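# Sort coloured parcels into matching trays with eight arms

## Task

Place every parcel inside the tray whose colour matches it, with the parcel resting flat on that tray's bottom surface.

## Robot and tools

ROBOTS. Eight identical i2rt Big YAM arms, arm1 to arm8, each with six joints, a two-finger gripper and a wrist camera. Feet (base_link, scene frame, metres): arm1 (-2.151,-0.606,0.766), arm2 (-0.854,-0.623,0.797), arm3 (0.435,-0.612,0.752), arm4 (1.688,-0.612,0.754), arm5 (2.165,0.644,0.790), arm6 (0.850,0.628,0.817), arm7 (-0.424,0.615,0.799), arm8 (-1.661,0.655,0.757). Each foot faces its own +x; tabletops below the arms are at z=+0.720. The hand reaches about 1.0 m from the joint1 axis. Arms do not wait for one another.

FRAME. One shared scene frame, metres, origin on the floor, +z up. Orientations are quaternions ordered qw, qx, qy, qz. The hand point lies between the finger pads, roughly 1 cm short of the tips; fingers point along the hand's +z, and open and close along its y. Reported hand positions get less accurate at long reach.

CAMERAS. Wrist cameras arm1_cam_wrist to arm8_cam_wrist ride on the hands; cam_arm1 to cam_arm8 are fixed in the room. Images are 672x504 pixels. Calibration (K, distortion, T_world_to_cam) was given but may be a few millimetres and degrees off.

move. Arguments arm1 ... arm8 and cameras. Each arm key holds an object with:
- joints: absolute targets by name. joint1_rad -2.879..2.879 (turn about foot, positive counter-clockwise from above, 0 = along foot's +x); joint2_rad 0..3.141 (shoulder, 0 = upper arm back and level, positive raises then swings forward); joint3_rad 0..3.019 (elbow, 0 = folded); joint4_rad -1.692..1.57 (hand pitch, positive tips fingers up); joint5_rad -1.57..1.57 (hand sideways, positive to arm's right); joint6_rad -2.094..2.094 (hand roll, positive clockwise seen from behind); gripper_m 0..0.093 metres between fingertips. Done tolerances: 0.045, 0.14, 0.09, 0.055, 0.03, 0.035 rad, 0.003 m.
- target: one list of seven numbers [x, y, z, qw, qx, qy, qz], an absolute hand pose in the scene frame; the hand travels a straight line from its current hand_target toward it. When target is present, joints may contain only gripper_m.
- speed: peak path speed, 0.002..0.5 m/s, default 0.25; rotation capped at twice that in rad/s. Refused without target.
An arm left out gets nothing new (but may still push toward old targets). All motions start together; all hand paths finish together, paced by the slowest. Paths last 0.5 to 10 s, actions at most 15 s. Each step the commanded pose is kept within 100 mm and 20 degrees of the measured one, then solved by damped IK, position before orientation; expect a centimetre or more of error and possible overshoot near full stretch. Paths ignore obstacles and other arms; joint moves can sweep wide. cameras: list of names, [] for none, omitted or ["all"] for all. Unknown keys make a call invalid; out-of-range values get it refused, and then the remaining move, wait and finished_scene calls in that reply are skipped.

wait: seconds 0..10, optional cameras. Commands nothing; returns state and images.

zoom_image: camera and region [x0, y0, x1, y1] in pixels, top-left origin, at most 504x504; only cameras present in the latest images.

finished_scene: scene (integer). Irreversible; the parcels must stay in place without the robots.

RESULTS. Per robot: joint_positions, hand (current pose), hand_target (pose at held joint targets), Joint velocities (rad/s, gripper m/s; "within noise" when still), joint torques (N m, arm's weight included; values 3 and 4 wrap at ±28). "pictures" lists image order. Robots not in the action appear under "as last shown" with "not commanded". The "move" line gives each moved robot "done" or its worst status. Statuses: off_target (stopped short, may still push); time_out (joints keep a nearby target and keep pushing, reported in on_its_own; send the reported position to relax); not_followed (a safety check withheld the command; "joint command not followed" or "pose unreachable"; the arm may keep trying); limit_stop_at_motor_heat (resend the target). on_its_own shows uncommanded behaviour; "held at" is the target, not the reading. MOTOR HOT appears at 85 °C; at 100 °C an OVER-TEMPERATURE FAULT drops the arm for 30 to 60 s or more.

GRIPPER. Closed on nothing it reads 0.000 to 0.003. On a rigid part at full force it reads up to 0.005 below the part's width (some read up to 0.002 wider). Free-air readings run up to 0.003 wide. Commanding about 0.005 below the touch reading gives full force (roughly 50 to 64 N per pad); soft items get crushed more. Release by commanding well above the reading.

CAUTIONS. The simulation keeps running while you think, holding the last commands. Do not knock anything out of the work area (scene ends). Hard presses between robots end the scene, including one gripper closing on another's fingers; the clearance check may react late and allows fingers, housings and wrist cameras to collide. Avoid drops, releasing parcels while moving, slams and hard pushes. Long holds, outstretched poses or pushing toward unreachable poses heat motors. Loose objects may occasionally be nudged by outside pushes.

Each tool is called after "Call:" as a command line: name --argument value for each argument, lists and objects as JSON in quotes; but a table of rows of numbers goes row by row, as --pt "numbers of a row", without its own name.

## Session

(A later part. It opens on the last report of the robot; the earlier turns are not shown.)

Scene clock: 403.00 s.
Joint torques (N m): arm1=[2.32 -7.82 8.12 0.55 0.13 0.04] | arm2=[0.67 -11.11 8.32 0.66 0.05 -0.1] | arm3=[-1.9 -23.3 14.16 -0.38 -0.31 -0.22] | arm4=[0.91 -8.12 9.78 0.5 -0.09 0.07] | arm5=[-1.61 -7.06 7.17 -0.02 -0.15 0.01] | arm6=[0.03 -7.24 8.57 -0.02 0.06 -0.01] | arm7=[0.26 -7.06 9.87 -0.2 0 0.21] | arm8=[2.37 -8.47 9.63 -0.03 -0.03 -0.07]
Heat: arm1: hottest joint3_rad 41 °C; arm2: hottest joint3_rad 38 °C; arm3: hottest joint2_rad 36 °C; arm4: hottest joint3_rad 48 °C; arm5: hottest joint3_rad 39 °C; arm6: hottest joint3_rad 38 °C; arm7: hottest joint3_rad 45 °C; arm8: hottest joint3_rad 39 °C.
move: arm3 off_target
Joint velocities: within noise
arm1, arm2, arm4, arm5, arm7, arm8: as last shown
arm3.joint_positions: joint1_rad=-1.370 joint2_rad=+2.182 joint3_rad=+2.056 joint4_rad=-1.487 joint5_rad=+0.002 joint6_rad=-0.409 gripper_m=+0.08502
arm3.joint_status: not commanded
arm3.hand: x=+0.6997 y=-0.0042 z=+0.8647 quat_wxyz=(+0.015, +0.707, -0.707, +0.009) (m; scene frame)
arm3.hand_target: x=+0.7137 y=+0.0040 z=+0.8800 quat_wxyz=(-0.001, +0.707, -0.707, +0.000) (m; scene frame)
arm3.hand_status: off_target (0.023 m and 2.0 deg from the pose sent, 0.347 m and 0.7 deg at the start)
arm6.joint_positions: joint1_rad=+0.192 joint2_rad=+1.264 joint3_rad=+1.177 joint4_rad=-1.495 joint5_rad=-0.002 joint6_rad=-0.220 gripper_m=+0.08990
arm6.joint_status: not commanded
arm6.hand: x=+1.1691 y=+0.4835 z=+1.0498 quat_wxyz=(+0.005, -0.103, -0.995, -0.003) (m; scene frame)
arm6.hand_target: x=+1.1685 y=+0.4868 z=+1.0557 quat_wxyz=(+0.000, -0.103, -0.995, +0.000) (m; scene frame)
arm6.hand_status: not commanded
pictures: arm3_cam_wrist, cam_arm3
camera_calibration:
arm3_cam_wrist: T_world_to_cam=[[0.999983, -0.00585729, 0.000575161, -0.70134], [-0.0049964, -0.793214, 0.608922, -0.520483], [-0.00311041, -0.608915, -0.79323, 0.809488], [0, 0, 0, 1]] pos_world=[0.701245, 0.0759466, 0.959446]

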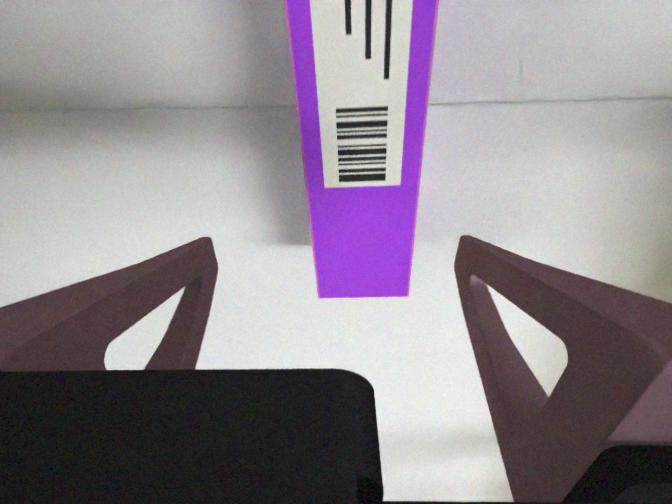

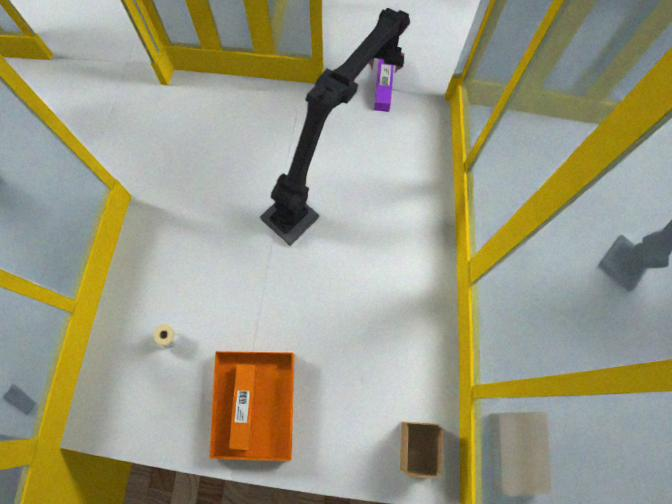

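Call:
move --arm3 '{"target":[0.725,0.038,0.762,0,-0.707,0.707,0],"speed":0.2}' --cameras '["arm3_cam_wrist"]'

Call:
move --arm3 '{"joints":{"gripper_m":0.045}}' --cameras '[]'

Call:
move --arm3 '{"target":[0.720,0.025,0.90,0,-0.707,0.707,0],"speed":0.25}' --cameras '[]'

Call:
move --arm3 '{"joints":{"joint2_rad":1.25,"joint3_rad":1.18,"joint4_rad":-1.5}}' --cameras '[]'

Call:
move --arm3 '{"joints":{"joint1_rad":0.185,"joint6_rad":-0.43}}' --cameras '[]'

Call:
move --arm3 '{"target":[-0.213,-0.315,0.90,0,-1,0,0],"speed":0.3}' --cameras '["cam_arm3"]'

Scene clock: 423.23 s.
Joint torques (N m): arm1=[2.2 -7.88 8.12 0.49 0.11 0.06] | arm2=[0.67 -11.11 8.32 0.66 0.05 -0.1] | arm3=[-1.49 -25.93 13.38 0.43 -0.27 -0.16] | arm4=[0.91 -8.18 9.78 0.49 -0.1 0.07] | arm5=[-1.44 -7.18 7.12 0.05 -0.16 -0.01] | arm6=[0.03 -7.18 8.54 -0.02 0.05 -0.01] | arm7=[0.44 -7.18 9.88 -0.24 0 0.21] | arm8=[2.26 -8.47 9.65 0.02 -0.03 -0.06]
Heat: arm1: hottest joint3_rad 40 °C; arm2: hottest joint3_rad 38 °C; arm3: hottest joint2_rad 38 °C; arm4: hottest joint3_rad 46 °C; arm5: hottest joint3_rad 39 °C; arm6: hottest joint3_rad 37 °C; arm7: hottest joint3_rad 45 °C; arm8: hottest joint3_rad 39 °C.
move: arm3 off_target
Joint velocities: within noise
arm1, arm2, arm4, arm5, arm6, arm7, arm8: as last shown
arm3.joint_positions: joint1_rad=-1.370 joint2_rad=+2.375 joint3_rad=+2.074 joint4_rad=-1.342 joint5_rad=+0.001 joint6_rad=-0.409 gripper_m=+0.08502
arm3.joint_status: not commanded
arm3.hand: x=+0.7102 y=+0.0198 z=+0.7427 quat_wxyz=(+0.029, +0.706, -0.707, +0.014) (m; scene frame)
arm3.hand_target: x=+0.7245 y=+0.0366 z=+0.7628 quat_wxyz=(+0.000, +0.707, -0.707, +0.000) (m; scene frame)
arm3.hand_status: off_target (0.030 m and 3.7 deg from the pose sent, 0.114 m and 2.0 deg at the start)
pictures: arm3_cam_wrist
camera_calibration:
arm3_cam_wrist: T_world_to_cam=[[0.999907, -0.00579708, -0.0123386, -0.702074], [0.00327637, -0.776366, 0.630274, -0.449152], [-0.013233, -0.630256, -0.776274, 0.722425], [0, 0, 0, 1]] pos_world=[0.71304, 0.102537, 0.835226]

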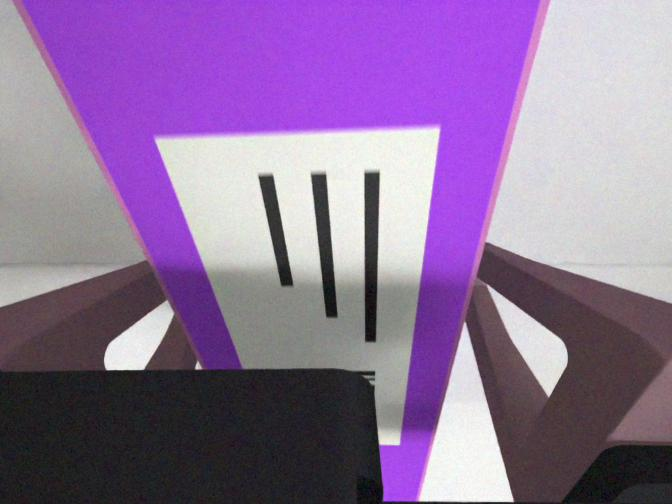

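Scene clock: 423.83 s.
Joint torques (N m): arm1=[2.08 -7.88 8.06 0.64 0.13 0.05] | arm2=[0.67 -11.05 8.32 0.68 0.05 -0.1] | arm3=[-1.49 -25.88 13.19 0.4 -0.27 -0.16] | arm4=[0.91 -8.12 9.78 0.5 -0.09 0.06] | arm5=[-1.49 -7.3 7.16 0.05 -0.14 0] | arm6=[0.03 -7.24 8.55 -0.02 0.06 -0.01] | arm7=[0.38 -6.89 9.88 -0.24 -0.02 0.2] | arm8=[2.32 -8.35 9.66 0.03 -0.05 -0.08]
Heat: arm1: hottest joint3_rad 40 °C; arm2: hottest joint3_rad 38 °C; arm3: hottest joint2_rad 38 °C; arm4: hottest joint3_rad 46 °C; arm5: hottest joint3_rad 39 °C; arm6: hottest joint3_rad 37 °C; arm7: hottest joint3_rad 45 °C; arm8: hottest joint3_rad 39 °C.
move: arm3 off_target
Joint velocities: within noise
arm1, arm4, arm6: as last shown
arm2.joint_positions: joint1_rad=-1.006 joint2_rad=+1.260 joint3_rad=+1.180 joint4_rad=-1.505 joint5_rad=+0.001 joint6_rad=+0.451 gripper_m=+0.08993
arm2.joint_status: not commanded
arm2.hand: x=-0.8202 y=-0.2768 z=+1.0332 quat_wxyz=(+0.003, +0.490, -0.872, +0.005) (m; scene frame)
arm2.hand_target: x=-0.8221 y=-0.2767 z=+1.0362 quat_wxyz=(-0.001, +0.494, -0.869, +0.000) (m; scene frame)
arm2.hand_status: not commanded
arm3.joint_positions: joint1_rad=-1.370 joint2_rad=+2.375 joint3_rad=+2.075 joint4_rad=-1.342 joint5_rad=+0.001 joint6_rad=-0.409 gripper_m=+0.05935
arm3.joint_status: gripper_m off_target (ended at +0.05937, target +0.04500)
arm3.hand: x=+0.7104 y=+0.0202 z=+0.7431 quat_wxyz=(+0.029, +0.707, -0.707, +0.013) (m; scene frame)
arm3.hand_target: x=+0.7245 y=+0.0365 z=+0.7627 quat_wxyz=(+0.000, +0.707, -0.707, +0.000) (m; scene frame)
arm3.hand_status: not commanded
arm5.joint_positions: joint1_rad=+0.506 joint2_rad=+1.257 joint3_rad=+1.175 joint4_rad=-1.493 joint5_rad=+0.002 joint6_rad=-0.270 gripper_m=+0.08990
arm5.joint_status: not commanded
arm5.hand: x=+1.8249 y=+0.5587 z=+1.0230 quat_wxyz=(-0.003, +0.967, +0.254, +0.005) (m; scene frame)
arm5.hand_target: x=+1.8254 y=+0.5609 z=+1.0274 quat_wxyz=(-0.003, +0.969, +0.249, +0.002) (m; scene frame)
arm5.hand_status: not commanded
arm7.joint_positions: joint1_rad=+0.493 joint2_rad=+1.240 joint3_rad=+1.184 joint4_rad=-1.489 joint5_rad=-0.002 joint6_rad=-0.089 gripper_m=+0.09398
arm7.joint_status: not commanded
arm7.hand: x=-0.0768 y=+0.5627 z=+1.0423 quat_wxyz=(-0.012, -0.029, -1.000, -0.001) (m; scene frame)
arm7.hand_target: x=-0.0789 y=+0.5654 z=+1.0378 quat_wxyz=(+0.000, -0.030, -1.000, -0.001) (m; scene frame)
arm7.hand_status: not commanded
arm8.joint_positions: joint1_rad=+1.195 joint2_rad=+1.255 joint3_rad=+1.183 joint4_rad=-1.505 joint5_rad=-0.002 joint6_rad=-0.283 gripper_m=+0.08994
arm8.joint_status: not commanded
arm8.hand: x=-1.4680 y=+0.3659 z=+0.9960 quat_wxyz=(+0.002, -0.342, -0.940, -0.002) (m; scene frame)
arm8.hand_target: x=-1.4667 y=+0.3667 z=+0.9966 quat_wxyz=(+0.000, -0.338, -0.941, +0.001) (m; scene frame)
arm8.hand_status: not commanded
pictures: none
No camera images: "cameras" was empty.

Scene clock: 425.50 s.
Joint torques (N m): arm1=[2.32 -7.94 8.05 0.53 0.11 0.07] | arm2=[0.67 -11.11 8.31 0.66 0.05 -0.1] | arm3=[-1.55 -25.76 14.46 -0.39 -0.26 -0.18] | arm4=[0.91 -8.12 9.78 0.49 -0.09 0.06] | arm5=[-1.61 -7.41 7.04 0.08 -0.13 -0.01] | arm6=[0.03 -7.24 8.55 -0.02 0.06 -0.02] | arm7=[0.32 -7 9.89 -0.25 0 0.21] | arm8=[2.26 -8.29 9.73 -0.03 -0.04 -0.07]
Heat: arm1: hottest joint3_rad 40 °C; arm2: hottest joint3_rad 38 °C; arm3: hottest joint2_rad 38 °C; arm4: hottest joint3_rad 46 °C; arm5: hottest joint3_rad 39 °C; arm6: hottest joint3_rad 37 °C; arm7: hottest joint3_rad 45 °C; arm8: hottest joint3_rad 39 °C.
move: arm3 off_target
Joint velocities: within noise
arm1, arm2, arm4, arm5, arm6, arm7, arm8: as last shown
arm3.joint_positions: joint1_rad=-1.370 joint2_rad=+2.275 joint3_rad=+2.236 joint4_rad=-1.595 joint5_rad=+0.001 joint6_rad=-0.409 gripper_m=+0.05935
arm3.joint_status: not commanded
arm3.hand: x=+0.7080 y=+0.0156 z=+0.8719 quat_wxyz=(+0.025, +0.707, -0.707, +0.012) (m; scene frame)
arm3.hand_target: x=+0.7194 y=+0.0235 z=+0.9001 quat_wxyz=(-0.001, +0.707, -0.707, +0.000) (m; scene frame)
arm3.hand_status: off_target (0.032 m and 3.2 deg from the pose sent, 0.157 m and 3.6 deg at the start; pose on its path clipped on 11 of 50 steps)
pictures: none
No camera images: "cameras" was empty.

Scene clock: 427.17 s.
Joint torques (N m): arm1=[1.67 -7.71 8.05 0.46 0.12 0.05] | arm2=[0.67 -11.11 8.32 0.65 0.05 -0.1] | arm3=[-1.38 -11.46 9.66 0.39 -0.26 -0.17] | arm4=[0.91 -8.12 9.78 0.49 -0.1 0.07] | arm5=[-1.96 -7 7.08 0.03 -0.15 0.03] | arm6=[0.09 -7.3 8.57 -0.02 0.06 -0.01] | arm7=[0.56 -7.06 9.85 -0.2 -0.01 0.2] | arm8=[2.2 -8.29 9.69 0.02 -0.03 -0.07]
Heat: arm1: hottest joint3_rad 40 °C; arm2: hottest joint3_rad 38 °C; arm3: hottest joint2_rad 38 °C; arm4: hottest joint3_rad 46 °C; arm5: hottest joint3_rad 39 °C; arm6: hottest joint3_rad 37 °C; arm7: hottest joint3_rad 45 °C; arm8: hottest joint3_rad 39 °C.
move: arm3 done
Joint velocities: within noise
arm1, arm2, arm4, arm5, arm6, arm7, arm8: as last shown
arm3.joint_positions: joint1_rad=-1.370 joint2_rad=+1.262 joint3_rad=+1.174 joint4_rad=-1.508 joint5_rad=+0.001 joint6_rad=-0.409 gripper_m=+0.05935
arm3.joint_status: all done
arm3.hand: x=+0.5723 y=-0.2963 z=+0.9867 quat_wxyz=(+0.008, +0.707, -0.707, +0.005) (m; scene frame)
arm3.hand_target: x=+0.5763 y=-0.2955 z=+0.9929 quat_wxyz=(-0.004, +0.707, -0.707, -0.001) (m; scene frame)
arm3.hand_status: not commanded
pictures: none
No camera images: "cameras" was empty.

Scene clock: 429.07 s.
Joint torques (N m): arm1=[2.08 -7.88 8.03 0.64 0.14 0.05] | arm2=[0.67 -11.05 8.31 0.66 0.05 -0.1] | arm3=[0.32 -11.22 9.62 0.34 -0.19 -0.21] | arm4=[0.91 -8.12 9.78 0.5 -0.1 0.07] | arm5=[-1.2 -7.47 7.01 0.09 -0.14 0] | arm6=[0.03 -7.18 8.54 -0.03 0.05 -0.01] | arm7=[0.26 -6.95 9.88 -0.24 -0.02 0.2] | arm8=[2.37 -8.47 9.68 -0.06 -0.05 -0.06]
Heat: arm1: hottest joint3_rad 39 °C; arm2: hottest joint3_rad 38 °C; arm3: hottest joint2_rad 38 °C; arm4: hottest joint3_rad 46 °C; arm5: hottest joint3_rad 39 °C; arm6: hottest joint3_rad 37 °C; arm7: hottest joint3_rad 45 °C; arm8: hottest joint3_rad 39 °C.
move: arm3 done
Joint velocities: within noise
arm1, arm2, arm4, arm5, arm6, arm7, arm8: as last shown
arm3.joint_positions: joint1_rad=+0.172 joint2_rad=+1.262 joint3_rad=+1.174 joint4_rad=-1.506 joint5_rad=-0.001 joint6_rad=-0.415 gripper_m=+0.05924
arm3.joint_status: all done
arm3.hand: x=+0.1209 y=-0.4660 z=+0.9831 quat_wxyz=(+0.002, +1.000, -0.012, +0.014) (m; scene frame)
arm3.hand_target: x=+0.1170 y=-0.4694 z=+0.9893 quat_wxyz=(-0.002, +1.000, +0.002, +0.002) (m; scene frame)
arm3.hand_status: not commanded
pictures: none
No camera images: "cameras" was empty.

Scene clock: 431.90 s.
Joint torques (N m): arm1=[2.08 -7.71 8.06 0.61 0.11 0.07] | arm2=[0.67 -11.11 8.32 0.66 0.05 -0.1] | arm3=[-0.21 -24.76 14.37 -0.31 -0.31 -0.23] | arm4=[0.91 -8.12 9.78 0.5 -0.1 0.06] | arm5=[-1.32 -6.83 7.05 -0.05 -0.16 0.02] | arm6=[0.09 -7.24 8.54 -0.02 0.06 -0.01] | arm7=[0.38 -7.3 9.84 -0.24 -0.02 0.21] | arm8=[2.32 -8.35 9.63 0.03 -0.03 -0.06]
Heat: arm1: hottest joint3_rad 39 °C; arm2: hottest joint3_rad 38 °C; arm3: hottest joint2_rad 37 °C; arm4: hottest joint3_rad 46 °C; arm5: hottest joint3_rad 39 °C; arm6: hottest joint3_rad 37 °C; arm7: hottest joint3_rad 45 °C; arm8: hottest joint3_rad 39 °C.
move: arm3 off_target
Joint velocities: within noise
arm1, arm2, arm4, arm5, arm6, arm7, arm8: as last shown
arm3.joint_positions: joint1_rad=+0.172 joint2_rad=+2.313 joint3_rad=+2.357 joint4_rad=-1.648 joint5_rad=-0.003 joint6_rad=-0.415 gripper_m=+0.05924
arm3.joint_status: not commanded
arm3.hand: x=-0.2004 y=-0.3149 z=+0.8842 quat_wxyz=(+0.005, +1.000, -0.012, +0.017) (m; scene frame)
arm3.hand_target: x=-0.2121 y=-0.3155 z=+0.9002 quat_wxyz=(-0.001, +1.000, +0.000, -0.001) (m; scene frame)
arm3.hand_status: off_target (0.020 m and 2.5 deg from the pose sent, 0.376 m and 2.1 deg at the start)
pictures: cam_arm3

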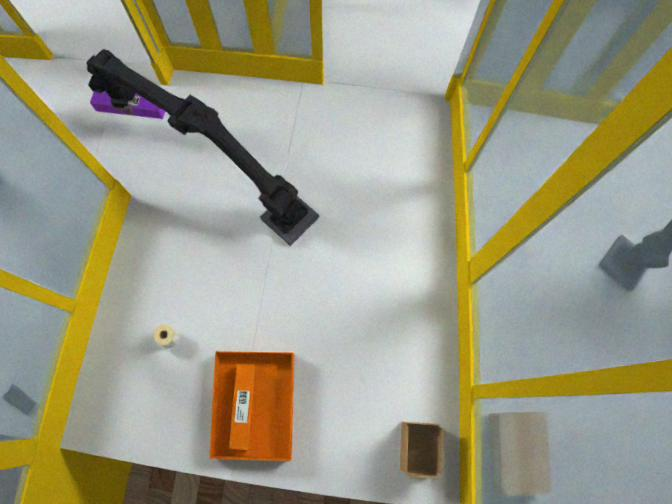

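Call:
move --arm3 '{"target":[-0.213,-0.317,0.752,0,-1,0,0],"speed":0.17}' --cameras '[]'

Scene clock: 437.33 s.
Joint torques (N m): arm1=[2.37 -7.71 8.05 0.64 0.15 0.07] | arm2=[0.67 -11.11 8.32 0.66 0.05 -0.1] | arm3=[0.09 -25.05 9.55 0.61 -0.31 -0.17] | arm4=[0.91 -8.12 9.78 0.5 -0.1 0.07] | arm5=[-1.26 -6.89 7.13 -0.1 -0.15 0.01] | arm6=[0.09 -7.3 8.57 -0.02 0.06 -0.01] | arm7=[0.21 -6.95 9.88 -0.24 0 0.2] | arm8=[2.02 -8.35 9.61 0.03 -0.04 -0.07]
Heat: arm1: hottest joint3_rad 39 °C; arm2: hottest joint3_rad 38 °C; arm3: hottest joint2_rad 38 °C; arm4: hottest joint3_rad 46 °C; arm5: hottest joint3_rad 39 °C; arm6: hottest joint3_rad 37 °C; arm7: hottest joint3_rad 45 °C; arm8: hottest joint3_rad 39 °C.
move: arm3 off_target
Joint velocities: within noise
arm1.joint_positions: joint1_rad=-0.511 joint2_rad=+1.255 joint3_rad=+1.189 joint4_rad=-1.507 joint5_rad=+0.006 joint6_rad=-0.061 gripper_m=+0.08489
arm1.joint_status: not commanded
arm1.hand: x=-1.9457 y=-0.8855 z=+1.0098 quat_wxyz=(-0.001, -0.423, -0.906, +0.006) (m; scene frame)
arm1.hand_target: x=-1.9436 y=-0.8824 z=+1.0083 quat_wxyz=(-0.003, -0.421, -0.907, +0.007) (m; scene frame)
arm1.hand_status: not commanded
arm2, arm5, arm6, arm7, arm8: as last shown
arm3.joint_positions: joint1_rad=+0.172 joint2_rad=+2.377 joint3_rad=+2.113 joint4_rad=-1.328 joint5_rad=-0.004 joint6_rad=-0.415 gripper_m=+0.05924
arm3.joint_status: not commanded
arm3.hand: x=-0.2036 y=-0.3124 z=+0.7479 quat_wxyz=(+0.003, +1.000, -0.012, +0.012) (m; scene frame)
arm3.hand_target: x=-0.2129 y=-0.3172 z=+0.7521 quat_wxyz=(+0.000, +1.000, +0.000, +0.000) (m; scene frame)
arm3.hand_status: off_target (0.011 m and 1.9 deg from the pose sent, 0.133 m and 2.5 deg at the start)
arm4.joint_positions: joint1_rad=-0.912 joint2_rad=+1.261 joint3_rad=+1.185 joint4_rad=-1.507 joint5_rad=-0.015 joint6_rad=+0.023 gripper_m=+0.08492
arm4.joint_status: not commanded
arm4.hand: x=+2.0390 y=-0.5931 z=+0.9865 quat_wxyz=(+0.012, +0.009, -1.000, -0.002) (m; scene frame)
arm4.hand_target: x=+2.0380 y=-0.5890 z=+0.9882 quat_wxyz=(+0.006, +0.013, -1.000, -0.003) (m; scene frame)
arm4.hand_status: not commanded
pictures: none
No camera images: "cameras" was empty.

Call:
move --arm3 '{"target":[-0.213,-0.317,0.746,0,-1,0,0],"speed":0.1}' --cameras '[]'

Call:
move --arm3 '{"joints":{"gripper_m":0.09}}' --cameras '[]'

Call:
move --arm3 '{"target":[-0.206,-0.314,0.90,0,-1,0,0],"speed":0.25}' --cameras '[]'

Call:
move --arm3 '{"joints":{"joint2_rad":1.25,"joint3_rad":1.18,"joint4_rad":-1.5}}' --arm2 '{"joints":{"joint1_rad":-2.042,"joint6_rad":0.44}}' --cameras '[]'

Call:
move --arm3 '{"joints":{"joint1_rad":1.2}}' --arm2 '{"target":[-0.205,-0.312,0.88,0,0,1,0],"speed":0.3}' --cameras '["arm2_cam_wrist"]'

Scene clock: 448.27 s.
Joint torques (N m): arm1=[2.02 -7.82 7.99 0.5 0.13 0.06] | arm2=[0.67 -11.11 8.32 0.66 0.05 -0.1] | arm3=[0.21 -25.52 8.98 0.8 -0.3 -0.18] | arm4=[0.91 -8.18 9.78 0.49 -0.09 0.07] | arm5=[-1.55 -7.3 7.12 0.05 -0.15 0.02] | arm6=[0.03 -7.24 8.54 -0.02 0.05 -0.01] | arm7=[0.62 -6.77 9.87 -0.21 0 0.2] | arm8=[2.2 -8.64 9.68 -0.03 -0.04 -0.06]
Heat: arm1: hottest joint3_rad 39 °C; arm2: hottest joint3_rad 38 °C; arm3: hottest joint2_rad 37 °C; arm4: hottest joint3_rad 45 °C; arm5: hottest joint3_rad 39 °C; arm6: hottest joint3_rad 37 °C; arm7: hottest joint3_rad 45 °C; arm8: hottest joint3_rad 39 °C.
move: arm3 done
Joint velocities: within noise
arm1, arm2, arm4, arm5, arm7, arm8: as last shown
arm3.joint_positions: joint1_rad=+0.172 joint2_rad=+2.377 joint3_rad=+2.113 joint4_rad=-1.324 joint5_rad=-0.004 joint6_rad=-0.415 gripper_m=+0.05924
arm3.joint_status: not commanded
arm3.hand: x=-0.2044 y=-0.3120 z=+0.7478 quat_wxyz=(+0.002, +1.000, -0.012, +0.010) (m; scene frame)
arm3.hand_target: x=-0.2129 y=-0.3172 z=+0.7461 quat_wxyz=(+0.000, +1.000, +0.000, +0.000) (m; scene frame)
arm3.hand_status: done (0.010 m and 1.8 deg from the pose sent, 0.011 m and 1.9 deg at the start)
arm6.joint_positions: joint1_rad=+0.192 joint2_rad=+1.264 joint3_rad=+1.177 joint4_rad=-1.495 joint5_rad=-0.002 joint6_rad=-0.220 gripper_m=+0.08990
arm6.joint_status: not commanded
arm6.hand: x=+1.1691 y=+0.4835 z=+1.0498 quat_wxyz=(+0.005, -0.103, -0.995, -0.003) (m; scene frame)
arm6.hand_target: x=+1.1685 y=+0.4868 z=+1.0557 quat_wxyz=(+0.000, -0.103, -0.995, +0.000) (m; scene frame)
arm6.hand_status: not commanded
pictures: none
No camera images: "cameras" was empty.

Scene clock: 448.90 s.
Joint torques (N m): arm1=[1.67 -8.06 8.08 0.59 0.11 0.05] | arm2=[0.67 -11.11 8.32 0.66 0.05 -0.1] | arm3=[0.09 -25.52 8.96 0.59 -0.3 -0.18] | arm4=[0.91 -8.12 9.8 0.5 -0.1 0.06] | arm5=[-0.85 -6.89 7.2 0.06 -0.17 -0.03] | arm6=[0.03 -7.24 8.54 -0.05 0.06 -0.01] | arm7=[0.5 -6.95 9.84 -0.16 -0.02 0.21] | arm8=[2.49 -8.35 9.66 0.01 -0.05 -0.06]
Heat: arm1: hottest joint3_rad 39 °C; arm2: hottest joint3_rad 38 °C; arm3: hottest joint2_rad 37 °C; arm4: hottest joint3_rad 45 °C; arm5: hottest joint3_rad 39 °C; arm6: hottest joint3_rad 37 °C; arm7: hottest joint3_rad 45 °C; arm8: hottest joint3_rad 39 °C.
move: arm3 done
Joint velocities: within noise
arm1, arm2, arm4, arm5, arm6, arm7, arm8: as last shown
arm3.joint_positions: joint1_rad=+0.172 joint2_rad=+2.377 joint3_rad=+2.113 joint4_rad=-1.317 joint5_rad=-0.004 joint6_rad=-0.415 gripper_m=+0.08989
arm3.joint_status: all done
arm3.hand: x=-0.2061 y=-0.3112 z=+0.7478 quat_wxyz=(+0.001, +1.000, -0.012, +0.007) (m; scene frame)
arm3.hand_target: x=-0.2129 y=-0.3171 z=+0.7461 quat_wxyz=(+0.000, +1.000, +0.000, +0.000) (m; scene frame)
arm3.hand_status: not commanded
pictures: none
No camera images: "cameras" was empty.

Scene clock: 450.67 s.
Joint torques (N m): arm1=[1.67 -8.06 8.03 0.62 0.12 0.07] | arm2=[0.67 -11.11 8.32 0.66 0.05 -0.1] | arm3=[-0.73 -25.17 14.06 -0.17 -0.28 -0.23] | arm4=[0.91 -8.12 9.78 0.49 -0.1 0.07] | arm5=[-1.61 -7.06 7.19 0.09 -0.12 -0.03] | arm6=[0.09 -7.24 8.54 -0.02 0.05 -0.01] | arm7=[0.32 -7.12 9.95 -0.25 0 0.21] | arm8=[2.43 -8.35 9.74 0.01 -0.05 -0.07]
Heat: arm1: hottest joint3_rad 39 °C; arm2: hottest joint3_rad 38 °C; arm3: hottest joint2_rad 37 °C; arm4: hottest joint3_rad 45 °C; arm5: hottest joint3_rad 39 °C; arm6: hottest joint3_rad 37 °C; arm7: hottest joint3_rad 45 °C; arm8: hottest joint3_rad 39 °C.
move: arm3 off_target
Joint velocities: within noise
arm1, arm4, arm6: as last shown
arm2.joint_positions: joint1_rad=-1.006 joint2_rad=+1.260 joint3_rad=+1.180 joint4_rad=-1.505 joint5_rad=+0.001 joint6_rad=+0.451 gripper_m=+0.08993
arm2.joint_status: not commanded
arm2.hand: x=-0.8202 y=-0.2768 z=+1.0332 quat_wxyz=(+0.003, +0.490, -0.872, +0.005) (m; scene frame)
arm2.hand_target: x=-0.8221 y=-0.2767 z=+1.0362 quat_wxyz=(-0.001, +0.494, -0.869, +0.000) (m; scene frame)
arm2.hand_status: not commanded
arm3.joint_positions: joint1_rad=+0.172 joint2_rad=+2.292 joint3_rad=+2.307 joint4_rad=-1.625 joint5_rad=-0.004 joint6_rad=-0.421 gripper_m=+0.08997
arm3.joint_status: not commanded
arm3.hand: x=-0.1948 y=-0.3176 z=+0.8796 quat_wxyz=(+0.007, +1.000, -0.009, +0.020) (m; scene frame)
arm3.hand_target: x=-0.2050 y=-0.3145 z=+0.9000 quat_wxyz=(-0.001, +1.000, +0.000, -0.001) (m; scene frame)
arm3.hand_status: off_target (0.024 m and 2.6 deg from the pose sent, 0.152 m and 1.5 deg at the start; pose on its path clipped on 10 of 53 steps)
arm5.joint_positions: joint1_rad=+0.506 joint2_rad=+1.257 joint3_rad=+1.175 joint4_rad=-1.493 joint5_rad=+0.002 joint6_rad=-0.270 gripper_m=+0.08990
arm5.joint_status: not commanded
arm5.hand: x=+1.8249 y=+0.5587 z=+1.0230 quat_wxyz=(-0.003, +0.967, +0.254, +0.005) (m; scene frame)
arm5.hand_target: x=+1.8254 y=+0.5609 z=+1.0274 quat_wxyz=(-0.003, +0.969, +0.249, +0.002) (m; scene frame)
arm5.hand_status: not commanded
arm7.joint_positions: joint1_rad=+0.493 joint2_rad=+1.240 joint3_rad=+1.184 joint4_rad=-1.489 joint5_rad=-0.002 joint6_rad=-0.089 gripper_m=+0.09398
arm7.joint_status: not commanded
arm7.hand: x=-0.0768 y=+0.5627 z=+1.0423 quat_wxyz=(-0.012, -0.029, -1.000, -0.001) (m; scene frame)
arm7.hand_target: x=-0.0789 y=+0.5654 z=+1.0378 quat_wxyz=(+0.000, -0.030, -1.000, -0.001) (m; scene frame)
arm7.hand_status: not commanded
arm8.joint_positions: joint1_rad=+1.195 joint2_rad=+1.255 joint3_rad=+1.183 joint4_rad=-1.505 joint5_rad=-0.002 joint6_rad=-0.283 gripper_m=+0.08994
arm8.joint_status: not commanded
arm8.hand: x=-1.4680 y=+0.3659 z=+0.9960 quat_wxyz=(+0.002, -0.342, -0.940, -0.002) (m; scene frame)
arm8.hand_target: x=-1.4667 y=+0.3667 z=+0.9966 quat_wxyz=(+0.000, -0.338, -0.941, +0.001) (m; scene frame)
arm8.hand_status: not commanded
pictures: none
No camera images: "cameras" was empty.

Scene clock: 452.37 s.
Joint torques (N m): arm1=[2.37 -7.82 8.06 0.53 0.13 0.05] | arm2=[-0.26 -11.11 8.32 0.66 0.03 -0.17] | arm3=[-0.56 -10.58 9.68 0.42 -0.29 -0.21] | arm4=[0.91 -8.12 9.78 0.49 -0.1 0.06] | arm5=[-1.38 -6.89 7.19 0.1 -0.14 0.02] | arm6=[0.09 -7.24 8.55 -0.01 0.06 -0.01] | arm7=[0.21 -7 9.89 -0.24 -0.01 0.2] | arm8=[2.08 -8.47 9.68 0.01 -0.02 -0.06]
Heat: arm1: hottest joint3_rad 39 °C; arm2: hottest joint3_rad 38 °C; arm3: hottest joint2_rad 37 °C; arm4: hottest joint3_rad 45 °C; arm5: hottest joint3_rad 39 °C; arm6: hottest joint3_rad 37 °C; arm7: hottest joint3_rad 45 °C; arm8: hottest joint3_rad 39 °C.
move: arm2 done; arm3 done
Joint velocities: within noise
arm1, arm4, arm5, arm6, arm7, arm8: as last shown
arm2.joint_positions: joint1_rad=-2.036 joint2_rad=+1.260 joint3_rad=+1.180 joint4_rad=-1.505 joint5_rad=+0.001 joint6_rad=+0.451 gripper_m=+0.08994
arm2.joint_status: all done
arm2.hand: x=-0.5395 y=-0.4742 z=+1.0329 quat_wxyz=(+0.006, -0.003, -1.000, +0.003) (m; scene frame)
arm2.hand_target: x=-0.5388 y=-0.4759 z=+1.0360 quat_wxyz=(+0.000, -0.001, -1.000, +0.000) (m; scene frame)
arm2.hand_status: not commanded
arm3.joint_positions: joint1_rad=+0.172 joint2_rad=+1.258 joint3_rad=+1.176 joint4_rad=-1.509 joint5_rad=-0.004 joint6_rad=-0.421 gripper_m=+0.08998
arm3.joint_status: all done
arm3.hand: x=+0.1211 y=-0.4666 z=+0.9852 quat_wxyz=(+0.003, +1.000, -0.009, +0.011) (m; scene frame)
arm3.hand_target: x=+0.1184 y=-0.4664 z=+0.9895 quat_wxyz=(+0.000, +1.000, +0.000, +0.001) (m; scene frame)
arm3.hand_status: not commanded
pictures: none
No camera images: "cameras" was empty.

Scene clock: 454.90 s.
Joint torques (N m): arm1=[1.9 -8 8.05 0.46 0.1 0.07] | arm2=[0.56 -25.47 11.96 0.14 0.03 -0.1] | arm3=[0.56 -10.93 9.44 0.4 -0.22 -0.21] | arm4=[0.91 -8.12 9.78 0.49 -0.1 0.06] | arm5=[-1.96 -6.95 7.17 0.1 -0.16 0.02] | arm6=[0.03 -7.18 8.57 -0.02 0.06 -0.01] | arm7=[0.56 -6.83 9.87 -0.27 -0.02 0.2] | arm8=[2.14 -8.29 9.7 0.03 -0.06 -0.07]
Heat: arm1: hottest joint3_rad 39 °C; arm2: hottest joint3_rad 38 °C; arm3: hottest joint2_rad 37 °C; arm4: hottest joint3_rad 45 °C; arm5: hottest joint3_rad 39 °C; arm6: hottest joint3_rad 37 °C; arm7: hottest joint3_rad 45 °C; arm8: hottest joint3_rad 39 °C.
move: arm2 done; arm3 done
Joint velocities: within noise
arm1, arm4, arm5, arm6, arm7, arm8: as last shown
arm2.joint_positions: joint1_rad=-2.036 joint2_rad=+2.332 joint3_rad=+2.253 joint4_rad=-1.503 joint5_rad=+0.001 joint6_rad=+0.451 gripper_m=+0.08994
arm2.joint_status: not commanded
arm2.hand: x=-0.2127 y=-0.3183 z=+0.8794 quat_wxyz=(+0.005, -0.003, -1.000, +0.002) (m; scene frame)
arm2.hand_target: x=-0.2055 y=-0.3121 z=+0.8798 quat_wxyz=(+0.000, +0.000, -1.000, +0.000) (m; scene frame)
arm2.hand_status: done (0.010 m and 0.7 deg from the pose sent, 0.402 m and 0.9 deg at the start)
arm3.joint_positions: joint1_rad=+1.186 joint2_rad=+1.258 joint3_rad=+1.176 joint4_rad=-1.509 joint5_rad=-0.005 joint6_rad=-0.422 gripper_m=+0.08998
arm3.joint_status: all done
arm3.hand: x=+0.1444 y=-0.8017 z=+0.9834 quat_wxyz=(+0.001, +0.878, +0.479, +0.014) (m; scene frame)
arm3.hand_target: x=+0.1451 y=-0.8073 z=+0.9877 quat_wxyz=(+0.002, +0.871, +0.491, +0.004) (m; scene frame)
arm3.hand_status: not commanded
pictures: arm2_cam_wrist
camera_calibration:
arm2_cam_wrist: T_world_to_cam=[[-0.0121156, -0.999774, 0.017451, -0.337388], [-0.806105, 0.0200921, 0.591431, -0.68073], [-0.591648, -0.00690179, -0.806167, 0.701564], [0, 0, 0, 1]] pos_world=[-0.137749, -0.318793, 0.97407]

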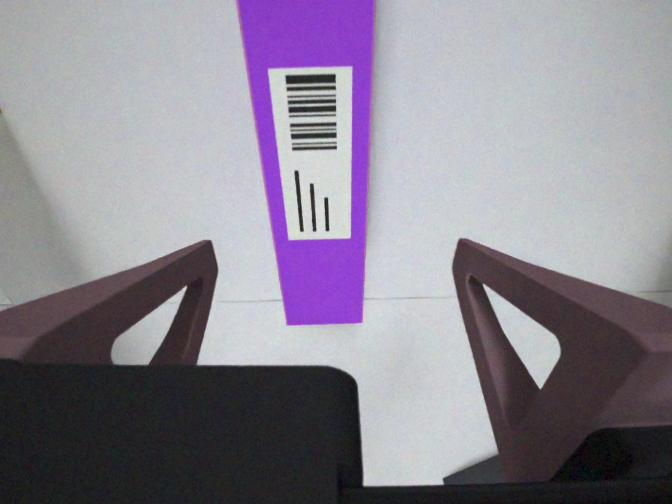

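Call:
move --arm2 '{"target":[-0.200,-0.305,0.750,0,0,1,0],"speed":0.2}' --cameras '[]'

Call:
move --arm2 '{"joints":{"gripper_m":0.045}}' --cameras '["arm2_cam_wrist"]'

Scene clock: 483.27 s.
Joint torques (N m): arm1=[1.79 -8.06 8.05 0.66 0.11 0.06] | arm2=[0.85 -27.87 9.65 0.85 0.03 -0.04] | arm3=[0.5 -10.93 9.5 0.43 -0.23 -0.21] | arm4=[0.91 -8.18 9.78 0.49 -0.09 0.07] | arm5=[-0.91 -7.36 7.19 0.05 -0.09 0.03] | arm6=[0.03 -7.3 8.54 -0.03 0.05 -0.01] | arm7=[0.5 -7.06 9.85 -0.21 -0.02 0.21] | arm8=[2.2 -8.12 9.73 -0.02 -0.03 -0.06]
Heat: arm1: hottest joint3_rad 38 °C; arm2: hottest joint3_rad 39 °C; arm3: hottest joint3_rad 36 °C; arm4: hottest joint3_rad 44 °C; arm5: hottest joint3_rad 39 °C; arm6: hottest joint3_rad 37 °C; arm7: hottest joint3_rad 45 °C; arm8: hottest joint3_rad 39 °C.
move: arm2 off_target
Joint velocities: within noise
arm1, arm3, arm4, arm5, arm6, arm7, arm8: as last shown
arm2.joint_positions: joint1_rad=-2.035 joint2_rad=+2.471 joint3_rad=+2.157 joint4_rad=-1.284 joint5_rad=+0.001 joint6_rad=+0.451 gripper_m=+0.08994
arm2.joint_status: not commanded
arm2.hand: x=-0.2068 y=-0.3145 z=+0.7460 quat_wxyz=(+0.013, -0.003, -1.000, +0.006) (m; scene frame)
arm2.hand_target: x=-0.2003 y=-0.3050 z=+0.7503 quat_wxyz=(+0.000, +0.000, -1.000, +0.000) (m; scene frame)
arm2.hand_status: off_target (0.012 m and 1.6 deg from the pose sent, 0.131 m and 0.7 deg at the start)
pictures: none
No camera images: "cameras" was empty.

Scene clock: 483.87 s.
Joint torques (N m): arm1=[2.02 -7.71 8.1 0.54 0.1 0.07] | arm2=[0.85 -27.93 9.7 0.83 0.03 -0.04] | arm3=[0.44 -10.93 9.48 0.39 -0.23 -0.21] | arm4=[0.91 -8.12 9.78 0.5 -0.1 0.07] | arm5=[-1.49 -7.18 7.08 0.09 -0.15 0.03] | arm6=[0.15 -7.24 8.57 -0.03 0.06 -0.02] | arm7=[0.32 -6.95 9.89 -0.16 -0.02 0.22] | arm8=[2.43 -8.41 9.74 0.01 -0.02 -0.06]
Heat: arm1: hottest joint3_rad 38 °C; arm2: hottest joint3_rad 39 °C; arm3: hottest joint3_rad 36 °C; arm4: hottest joint3_rad 44 °C; arm5: hottest joint3_rad 39 °C; arm6: hottest joint3_rad 37 °C; arm7: hottest joint3_rad 45 °C; arm8: hottest joint3_rad 39 °C.
move: arm2 off_target
Joint velocities: within noise
arm1, arm3, arm4, arm5, arm6, arm7, arm8: as last shown
arm2.joint_positions: joint1_rad=-2.035 joint2_rad=+2.471 joint3_rad=+2.157 joint4_rad=-1.284 joint5_rad=+0.001 joint6_rad=+0.451 gripper_m=+0.05872
arm2.joint_status: gripper_m off_target (ended at +0.05875, target +0.04500)
arm2.hand: x=-0.2067 y=-0.3144 z=+0.7460 quat_wxyz=(+0.012, -0.003, -1.000, +0.006) (m; scene frame)
arm2.hand_target: x=-0.2002 y=-0.3052 z=+0.7503 quat_wxyz=(+0.000, +0.000, -1.000, +0.000) (m; scene frame)
arm2.hand_status: not commanded
pictures: arm2_cam_wrist
camera_calibration:
arm2_cam_wrist: T_world_to_cam=[[-0.0106457, -0.999638, 0.0247261, -0.336142], [-0.79727, 0.02341, 0.603169, -0.603038], [-0.603529, -0.0132922, -0.79723, 0.586361], [0, 0, 0, 1]] pos_world=[-0.130476, -0.314109, 0.83951]

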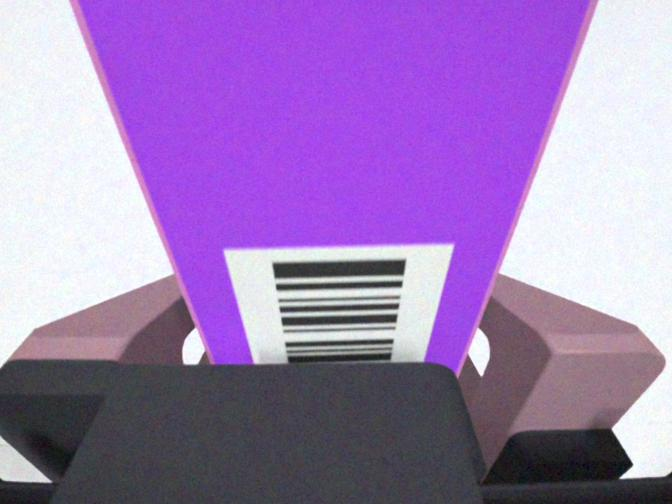

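Call:
move --arm2 '{"target":[-0.210,-0.314,0.90,0,0,1,0],"speed":0.25}' --cameras '[]'

Call:
move --arm2 '{"joints":{"joint2_rad":1.25,"joint3_rad":1.18,"joint4_rad":-1.5,"joint5_rad":0}}' --cameras '[]'

Call:
move --arm2 '{"joints":{"joint1_rad":-1.457,"joint6_rad":-0.55}}' --cameras '[]'

Call:
move --arm2 '{"target":[-0.475,0.005,0.90,0,-0.707,0.707,0],"speed":0.3}' --arm7 '{"joints":{"joint6_rad":-0.08}}' --cameras '["cam_arm7"]'

Scene clock: 496.57 s.
Joint torques (N m): arm1=[1.9 -8.12 8.01 0.58 0.15 0.09] | arm2=[0.44 -25.82 11.75 0.16 0.04 -0.09] | arm3=[0.5 -10.99 9.46 0.4 -0.23 -0.21] | arm4=[0.91 -8.18 9.78 0.49 -0.1 0.07] | arm5=[-1.44 -7.59 7.16 0.12 -0.17 0.03] | arm6=[0.03 -7.24 8.54 -0.03 0.06 -0.01] | arm7=[0.38 -7.06 9.89 -0.24 -0.02 0.18] | arm8=[2.32 -8.59 9.73 0.05 -0.05 -0.06]
Heat: arm1: hottest joint3_rad 38 °C; arm2: hottest joint3_rad 40 °C; arm3: hottest joint3_rad 35 °C; arm4: hottest joint3_rad 44 °C; arm5: hottest joint3_rad 39 °C; arm6: hottest joint3_rad 37 °C; arm7: hottest joint3_rad 45 °C; arm8: hottest joint3_rad 39 °C.
move: arm2 done
Joint velocities: within noise
arm1.joint_positions: joint1_rad=-0.511 joint2_rad=+1.255 joint3_rad=+1.189 joint4_rad=-1.507 joint5_rad=+0.006 joint6_rad=-0.061 gripper_m=+0.08489
arm1.joint_status: not commanded
arm1.hand: x=-1.9457 y=-0.8855 z=+1.0098 quat_wxyz=(-0.001, -0.423, -0.906, +0.006) (m; scene frame)
arm1.hand_target: x=-1.9436 y=-0.8824 z=+1.0083 quat_wxyz=(-0.003, -0.421, -0.907, +0.007) (m; scene frame)
arm1.hand_status: not commanded
arm2.joint_positions: joint1_rad=-2.035 joint2_rad=+2.312 joint3_rad=+2.262 joint4_rad=-1.534 joint5_rad=+0.001 joint6_rad=+0.451 gripper_m=+0.05871
arm2.joint_status: not commanded
arm2.hand: x=-0.2171 y=-0.3196 z=+0.8964 quat_wxyz=(+0.006, -0.003, -1.000, +0.003) (m; scene frame)
arm2.hand_target: x=-0.2103 y=-0.3142 z=+0.9000 quat_wxyz=(-0.001, +0.000, -1.000, +0.000) (m; scene frame)
arm2.hand_status: done (0.010 m and 0.9 deg from the pose sent, 0.154 m and 1.6 deg at the start)
arm3, arm5, arm6, arm7, arm8: as last shown
arm4.joint_positions: joint1_rad=-0.912 joint2_rad=+1.261 joint3_rad=+1.185 joint4_rad=-1.507 joint5_rad=-0.015 joint6_rad=+0.023 gripper_m=+0.08492
arm4.joint_status: not commanded
arm4.hand: x=+2.0390 y=-0.5931 z=+0.9865 quat_wxyz=(+0.012, +0.009, -1.000, -0.002) (m; scene frame)
arm4.hand_target: x=+2.0380 y=-0.5890 z=+0.9882 quat_wxyz=(+0.006, +0.013, -1.000, -0.003) (m; scene frame)
arm4.hand_status: not commanded
pictures: none
No camera images: "cameras" was empty.

Scene clock: 498.27 s.
Joint torques (N m): arm1=[1.96 -8.12 8.01 0.59 0.1 0.05] | arm2=[0.44 -11.34 8.47 0.58 -0.01 -0.09] | arm3=[0.62 -10.81 9.46 0.42 -0.23 -0.2] | arm4=[0.91 -8.12 9.78 0.5 -0.1 0.06] | arm5=[-0.73 -7 7.2 0.03 -0.14 0.02] | arm6=[0.03 -7.18 8.55 -0.02 0.06 -0.01] | arm7=[0.32 -7.12 9.94 -0.21 -0.01 0.21] | arm8=[2.26 -8.59 9.74 0.01 -0.02 -0.05]
Heat: arm1: hottest joint3_rad 38 °C; arm2: hottest joint3_rad 40 °C; arm3: hottest joint3_rad 35 °C; arm4: hottest joint3_rad 44 °C; arm5: hottest joint3_rad 39 °C; arm6: hottest joint3_rad 37 °C; arm7: hottest joint3_rad 45 °C; arm8: hottest joint3_rad 39 °C.
move: arm2 done
Joint velocities: within noise
arm1, arm3, arm4, arm5, arm7, arm8: as last shown
arm2.joint_positions: joint1_rad=-2.035 joint2_rad=+1.262 joint3_rad=+1.178 joint4_rad=-1.503 joint5_rad=+0.001 joint6_rad=+0.451 gripper_m=+0.05871
arm2.joint_status: all done
arm2.hand: x=-0.5396 y=-0.4738 z=+1.0317 quat_wxyz=(+0.007, -0.003, -1.000, +0.003) (m; scene frame)
arm2.hand_target: x=-0.5403 y=-0.4728 z=+1.0362 quat_wxyz=(+0.000, +0.000, -1.000, -0.001) (m; scene frame)
arm2.hand_status: not commanded
arm6.joint_positions: joint1_rad=+0.192 joint2_rad=+1.264 joint3_rad=+1.177 joint4_rad=-1.495 joint5_rad=-0.002 joint6_rad=-0.220 gripper_m=+0.08990
arm6.joint_status: not commanded
arm6.hand: x=+1.1691 y=+0.4835 z=+1.0498 quat_wxyz=(+0.005, -0.103, -0.995, -0.003) (m; scene frame)
arm6.hand_target: x=+1.1685 y=+0.4868 z=+1.0557 quat_wxyz=(+0.000, -0.103, -0.995, +0.000) (m; scene frame)
arm6.hand_status: not commanded
pictures: none
No camera images: "cameras" was empty.

Scene clock: 499.83 s.
Joint torques (N m): arm1=[1.85 -7.77 8.05 0.61 0.12 0.08] | arm2=[0.73 -11.28 8.47 0.58 -0.07 -0.2] | arm3=[0.5 -10.99 9.48 0.35 -0.23 -0.2] | arm4=[0.91 -8.12 9.77 0.49 -0.1 0.07] | arm5=[-0.73 -7.18 7.08 0.05 -0.17 0] | arm6=[0.03 -7.24 8.57 -0.03 0.06 -0.02] | arm7=[0.21 -6.95 9.84 -0.24 -0.01 0.2] | arm8=[2.32 -8.29 9.74 -0.01 -0.03 -0.08]
Heat: arm1: hottest joint3_rad 38 °C; arm2: hottest joint3_rad 40 °C; arm3: hottest joint3_rad 35 °C; arm4: hottest joint3_rad 44 °C; arm5: hottest joint3_rad 39 °C; arm6: hottest joint3_rad 37 °C; arm7: hottest joint3_rad 45 °C; arm8: hottest joint3_rad 39 °C.
move: arm2 done
Joint velocities: within noise
arm1, arm3, arm4, arm5, arm6, arm7, arm8: as last shown
arm2.joint_positions: joint1_rad=-1.463 joint2_rad=+1.262 joint3_rad=+1.178 joint4_rad=-1.503 joint5_rad=+0.000 joint6_rad=-0.536 gripper_m=+0.05870
arm2.joint_status: all done
arm2.hand: x=-0.6709 y=-0.3272 z=+1.0319 quat_wxyz=(+0.007, +0.701, -0.713, +0.002) (m; scene frame)
arm2.hand_target: x=-0.6728 y=-0.3262 z=+1.0363 quat_wxyz=(-0.001, +0.708, -0.706, -0.001) (m; scene frame)
arm2.hand_status: not commanded
pictures: none
No camera images: "cameras" was empty.

Scene clock: 502.80 s.
Joint torques (N m): arm1=[2.49 -8.06 8.05 0.55 0.12 0.08] | arm2=[0.85 -26.7 12.14 0.1 -0.04 -0.12] | arm3=[0.44 -10.99 9.47 0.4 -0.23 -0.2] | arm4=[0.91 -8.12 9.78 0.5 -0.1 0.07] | arm5=[-1.79 -6.77 7.15 0.01 -0.16 -0.04] | arm6=[-0.03 -7.18 8.54 -0.02 0.06 -0.01] | arm7=[0.44 -7.06 9.88 -0.25 0 0.21] | arm8=[2.2 -8.7 9.69 0.03 -0.03 -0.07]
Heat: arm1: hottest joint3_rad 38 °C; arm2: hottest joint3_rad 41 °C; arm3: hottest joint3_rad 35 °C; arm4: hottest joint3_rad 44 °C; arm5: hottest joint3_rad 39 °C; arm6: hottest joint3_rad 37 °C; arm7: hottest joint3_rad 45 °C; arm8: hottest joint3_rad 39 °C.
move: arm2 off_target; arm7 done
Joint velocities: within noise
arm1, arm3, arm4, arm6: as last shown
arm2.joint_positions: joint1_rad=-1.460 joint2_rad=+2.402 joint3_rad=+2.423 joint4_rad=-1.610 joint5_rad=+0.000 joint6_rad=-0.536 gripper_m=+0.05870
arm2.joint_status: not commanded
arm2.hand: x=-0.4749 y=-0.0056 z=+0.8952 quat_wxyz=(+0.009, +0.702, -0.712, +0.002) (m; scene frame)
arm2.hand_target: x=-0.4753 y=+0.0046 z=+0.9001 quat_wxyz=(-0.001, +0.707, -0.707, +0.000) (m; scene frame)
arm2.hand_status: off_target (0.012 m and 1.3 deg from the pose sent, 0.408 m and 1.3 deg at the start)
arm5.joint_positions: joint1_rad=+0.506 joint2_rad=+1.257 joint3_rad=+1.175 joint4_rad=-1.493 joint5_rad=+0.002 joint6_rad=-0.270 gripper_m=+0.08990
arm5.joint_status: not commanded
arm5.hand: x=+1.8249 y=+0.5587 z=+1.0230 quat_wxyz=(-0.003, +0.967, +0.254, +0.005) (m; scene frame)
arm5.hand_target: x=+1.8254 y=+0.5609 z=+1.0274 quat_wxyz=(-0.003, +0.969, +0.249, +0.002) (m; scene frame)
arm5.hand_status: not commanded
arm7.joint_positions: joint1_rad=+0.493 joint2_rad=+1.240 joint3_rad=+1.184 joint4_rad=-1.489 joint5_rad=-0.002 joint6_rad=-0.089 gripper_m=+0.09398
arm7.joint_status: all done
arm7.hand: x=-0.0768 y=+0.5627 z=+1.0423 quat_wxyz=(-0.012, -0.029, -1.000, -0.001) (m; scene frame)
arm7.hand_target: x=-0.0789 y=+0.5654 z=+1.0378 quat_wxyz=(+0.000, -0.030, -1.000, -0.001) (m; scene frame)
arm7.hand_status: not commanded
arm8.joint_positions: joint1_rad=+1.195 joint2_rad=+1.255 joint3_rad=+1.183 joint4_rad=-1.505 joint5_rad=-0.002 joint6_rad=-0.283 gripper_m=+0.08994
arm8.joint_status: not commanded
arm8.hand: x=-1.4680 y=+0.3659 z=+0.9960 quat_wxyz=(+0.002, -0.342, -0.940, -0.002) (m; scene frame)
arm8.hand_target: x=-1.4667 y=+0.3667 z=+0.9966 quat_wxyz=(+0.000, -0.338, -0.941, +0.001) (m; scene frame)
arm8.hand_status: not commanded
pictures: cam_arm7

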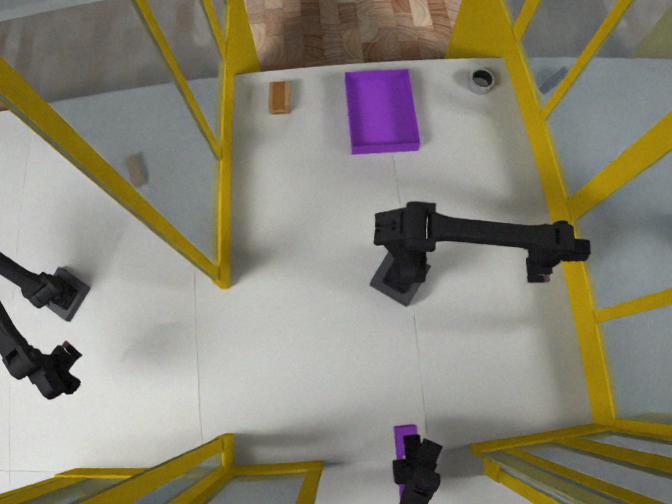

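Call:
move --arm2 '{"target":[-0.475,0.015,0.752,0,-0.707,0.707,0],"speed":0.17}' --cameras '[]'

Call:
move --cameras '["cam_arm7"]'

Scene clock: 509.00 s.
Joint torques (N m): arm1=[1.9 -7.94 8.14 0.62 0.12 0.04] | arm2=[0.85 -28.1 9.16 0.87 -0.04 -0.06] | arm3=[0.56 -11.11 9.47 0.39 -0.23 -0.21] | arm4=[0.91 -8.12 9.78 0.49 -0.1 0.06] | arm5=[-1.08 -7.41 7.09 0.14 -0.14 0.01] | arm6=[0.09 -7.24 8.55 -0.02 0.06 -0.01] | arm7=[0.21 -7.12 9.91 -0.2 -0.01 0.21] | arm8=[2.37 -8.47 9.65 0.01 -0.04 -0.08]
Heat: arm1: hottest joint3_rad 38 °C; arm2: hottest joint3_rad 41 °C; arm3: hottest joint3_rad 35 °C; arm4: hottest joint3_rad 44 °C; arm5: hottest joint3_rad 39 °C; arm6: hottest joint3_rad 37 °C; arm7: hottest joint3_rad 45 °C; arm8: hottest joint3_rad 39 °C.
move: arm2 done
Joint velocities: within noise
arm1, arm3, arm4, arm5, arm6, arm7, arm8: as last shown
arm2.joint_positions: joint1_rad=-1.453 joint2_rad=+2.521 joint3_rad=+2.275 joint4_rad=-1.340 joint5_rad=+0.000 joint6_rad=-0.536 gripper_m=+0.05870
arm2.joint_status: not commanded
arm2.hand: x=-0.4733 y=+0.0069 z=+0.7542 quat_wxyz=(+0.007, +0.705, -0.710, +0.002) (m; scene frame)
arm2.hand_target: x=-0.4751 y=+0.0149 z=+0.7522 quat_wxyz=(+0.000, +0.707, -0.707, +0.000) (m; scene frame)
arm2.hand_status: done (0.009 m and 1.0 deg from the pose sent, 0.145 m and 1.3 deg at the start)
pictures: none
No camera images: "cameras" was empty.

Scene clock: 509.00 s.
Joint torques (N m): arm1=[1.9 -7.94 8.14 0.62 0.12 0.04] | arm2=[0.85 -28.1 9.16 0.87 -0.04 -0.06] | arm3=[0.56 -11.11 9.47 0.39 -0.23 -0.21] | arm4=[0.91 -8.12 9.78 0.49 -0.1 0.06] | arm5=[-1.08 -7.41 7.09 0.14 -0.14 0.01] | arm6=[0.09 -7.24 8.55 -0.02 0.06 -0.01] | arm7=[0.21 -7.12 9.91 -0.2 -0.01 0.21] | arm8=[2.37 -8.47 9.65 0.01 -0.04 -0.08]
Heat: arm1: hottest joint3_rad 38 °C; arm2: hottest joint3_rad 41 °C; arm3: hottest joint3_rad 35 °C; arm4: hottest joint3_rad 44 °C; arm5: hottest joint3_rad 39 °C; arm6: hottest joint3_rad 37 °C; arm7: hottest joint3_rad 45 °C; arm8: hottest joint3_rad 39 °C.
Joint velocities: within noise
arm1.joint_positions: joint1_rad=-0.511 joint2_rad=+1.255 joint3_rad=+1.189 joint4_rad=-1.507 joint5_rad=+0.006 joint6_rad=-0.061 gripper_m=+0.08489
arm1.joint_status: not commanded
arm1.hand: x=-1.9457 y=-0.8855 z=+1.0098 quat_wxyz=(-0.001, -0.423, -0.906, +0.006) (m; scene frame)
arm1.hand_target: x=-1.9436 y=-0.8824 z=+1.0083 quat_wxyz=(-0.003, -0.421, -0.907, +0.007) (m; scene frame)
arm1.hand_status: not commanded
arm2.joint_positions: joint1_rad=-1.453 joint2_rad=+2.521 joint3_rad=+2.275 joint4_rad=-1.340 joint5_rad=+0.000 joint6_rad=-0.536 gripper_m=+0.05870
arm2.joint_status: not commanded
arm2.hand: x=-0.4733 y=+0.0069 z=+0.7542 quat_wxyz=(+0.007, +0.705, -0.710, +0.002) (m; scene frame)
arm2.hand_target: x=-0.4751 y=+0.0149 z=+0.7522 quat_wxyz=(+0.000, +0.707, -0.707, +0.000) (m; scene frame)
arm2.hand_status: done (0.009 m and 1.0 deg from the pose sent, 0.145 m and 1.3 deg at the start)
arm3.joint_positions: joint1_rad=+1.186 joint2_rad=+1.258 joint3_rad=+1.176 joint4_rad=-1.509 joint5_rad=-0.005 joint6_rad=-0.422 gripper_m=+0.08998
arm3.joint_status: not commanded
arm3.hand: x=+0.1444 y=-0.8017 z=+0.9834 quat_wxyz=(+0.001, +0.878, +0.479, +0.014) (m; scene frame)
arm3.hand_target: x=+0.1451 y=-0.8073 z=+0.9877 quat_wxyz=(+0.002, +0.871, +0.491, +0.004) (m; scene frame)
arm3.hand_status: not commanded
arm4.joint_positions: joint1_rad=-0.912 joint2_rad=+1.261 joint3_rad=+1.185 joint4_rad=-1.507 joint5_rad=-0.015 joint6_rad=+0.023 gripper_m=+0.08492
arm4.joint_status: not commanded
arm4.hand: x=+2.0390 y=-0.5931 z=+0.9865 quat_wxyz=(+0.012, +0.009, -1.000, -0.002) (m; scene frame)
arm4.hand_target: x=+2.0380 y=-0.5890 z=+0.9882 quat_wxyz=(+0.006, +0.013, -1.000, -0.003) (m; scene frame)
arm4.hand_status: not commanded
arm5.joint_positions: joint1_rad=+0.506 joint2_rad=+1.257 joint3_rad=+1.175 joint4_rad=-1.493 joint5_rad=+0.002 joint6_rad=-0.270 gripper_m=+0.08990
arm5.joint_status: not commanded
arm5.hand: x=+1.8249 y=+0.5587 z=+1.0230 quat_wxyz=(-0.003, +0.967, +0.254, +0.005) (m; scene frame)
arm5.hand_target: x=+1.8254 y=+0.5609 z=+1.0274 quat_wxyz=(-0.003, +0.969, +0.249, +0.002) (m; scene frame)
arm5.hand_status: not commanded
arm6.joint_positions: joint1_rad=+0.192 joint2_rad=+1.264 joint3_rad=+1.177 joint4_rad=-1.495 joint5_rad=-0.002 joint6_rad=-0.220 gripper_m=+0.08990
arm6.joint_status: not commanded
arm6.hand: x=+1.1691 y=+0.4835 z=+1.0498 quat_wxyz=(+0.005, -0.103, -0.995, -0.003) (m; scene frame)
arm6.hand_target: x=+1.1685 y=+0.4868 z=+1.0557 quat_wxyz=(+0.000, -0.103, -0.995, +0.000) (m; scene frame)
arm6.hand_status: not commanded
arm7.joint_positions: joint1_rad=+0.493 joint2_rad=+1.240 joint3_rad=+1.184 joint4_rad=-1.489 joint5_rad=-0.002 joint6_rad=-0.089 gripper_m=+0.09398
arm7.joint_status: not commanded
arm7.hand: x=-0.0768 y=+0.5627 z=+1.0423 quat_wxyz=(-0.012, -0.029, -1.000, -0.001) (m; scene frame)
arm7.hand_target: x=-0.0789 y=+0.5654 z=+1.0378 quat_wxyz=(+0.000, -0.030, -1.000, -0.001) (m; scene frame)
arm7.hand_status: not commanded
arm8.joint_positions: joint1_rad=+1.195 joint2_rad=+1.255 joint3_rad=+1.183 joint4_rad=-1.505 joint5_rad=-0.002 joint6_rad=-0.283 gripper_m=+0.08994
arm8.joint_status: not commanded
arm8.hand: x=-1.4680 y=+0.3659 z=+0.9960 quat_wxyz=(+0.002, -0.342, -0.940, -0.002) (m; scene frame)
arm8.hand_target: x=-1.4667 y=+0.3667 z=+0.9966 quat_wxyz=(+0.000, -0.338, -0.941, +0.001) (m; scene frame)
arm8.hand_status: not commanded
pictures: cam_arm7

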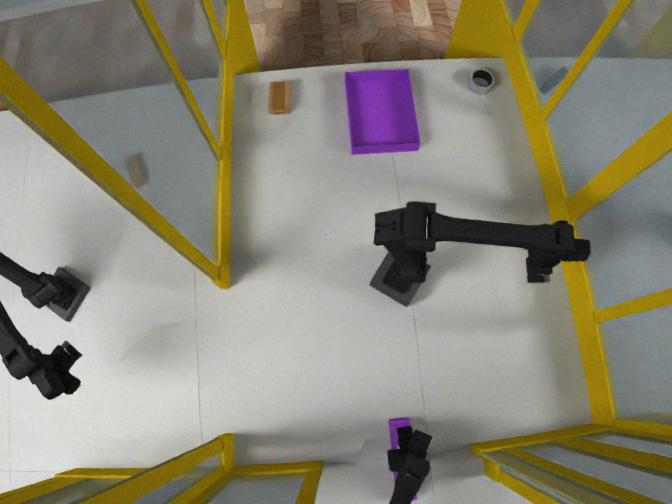

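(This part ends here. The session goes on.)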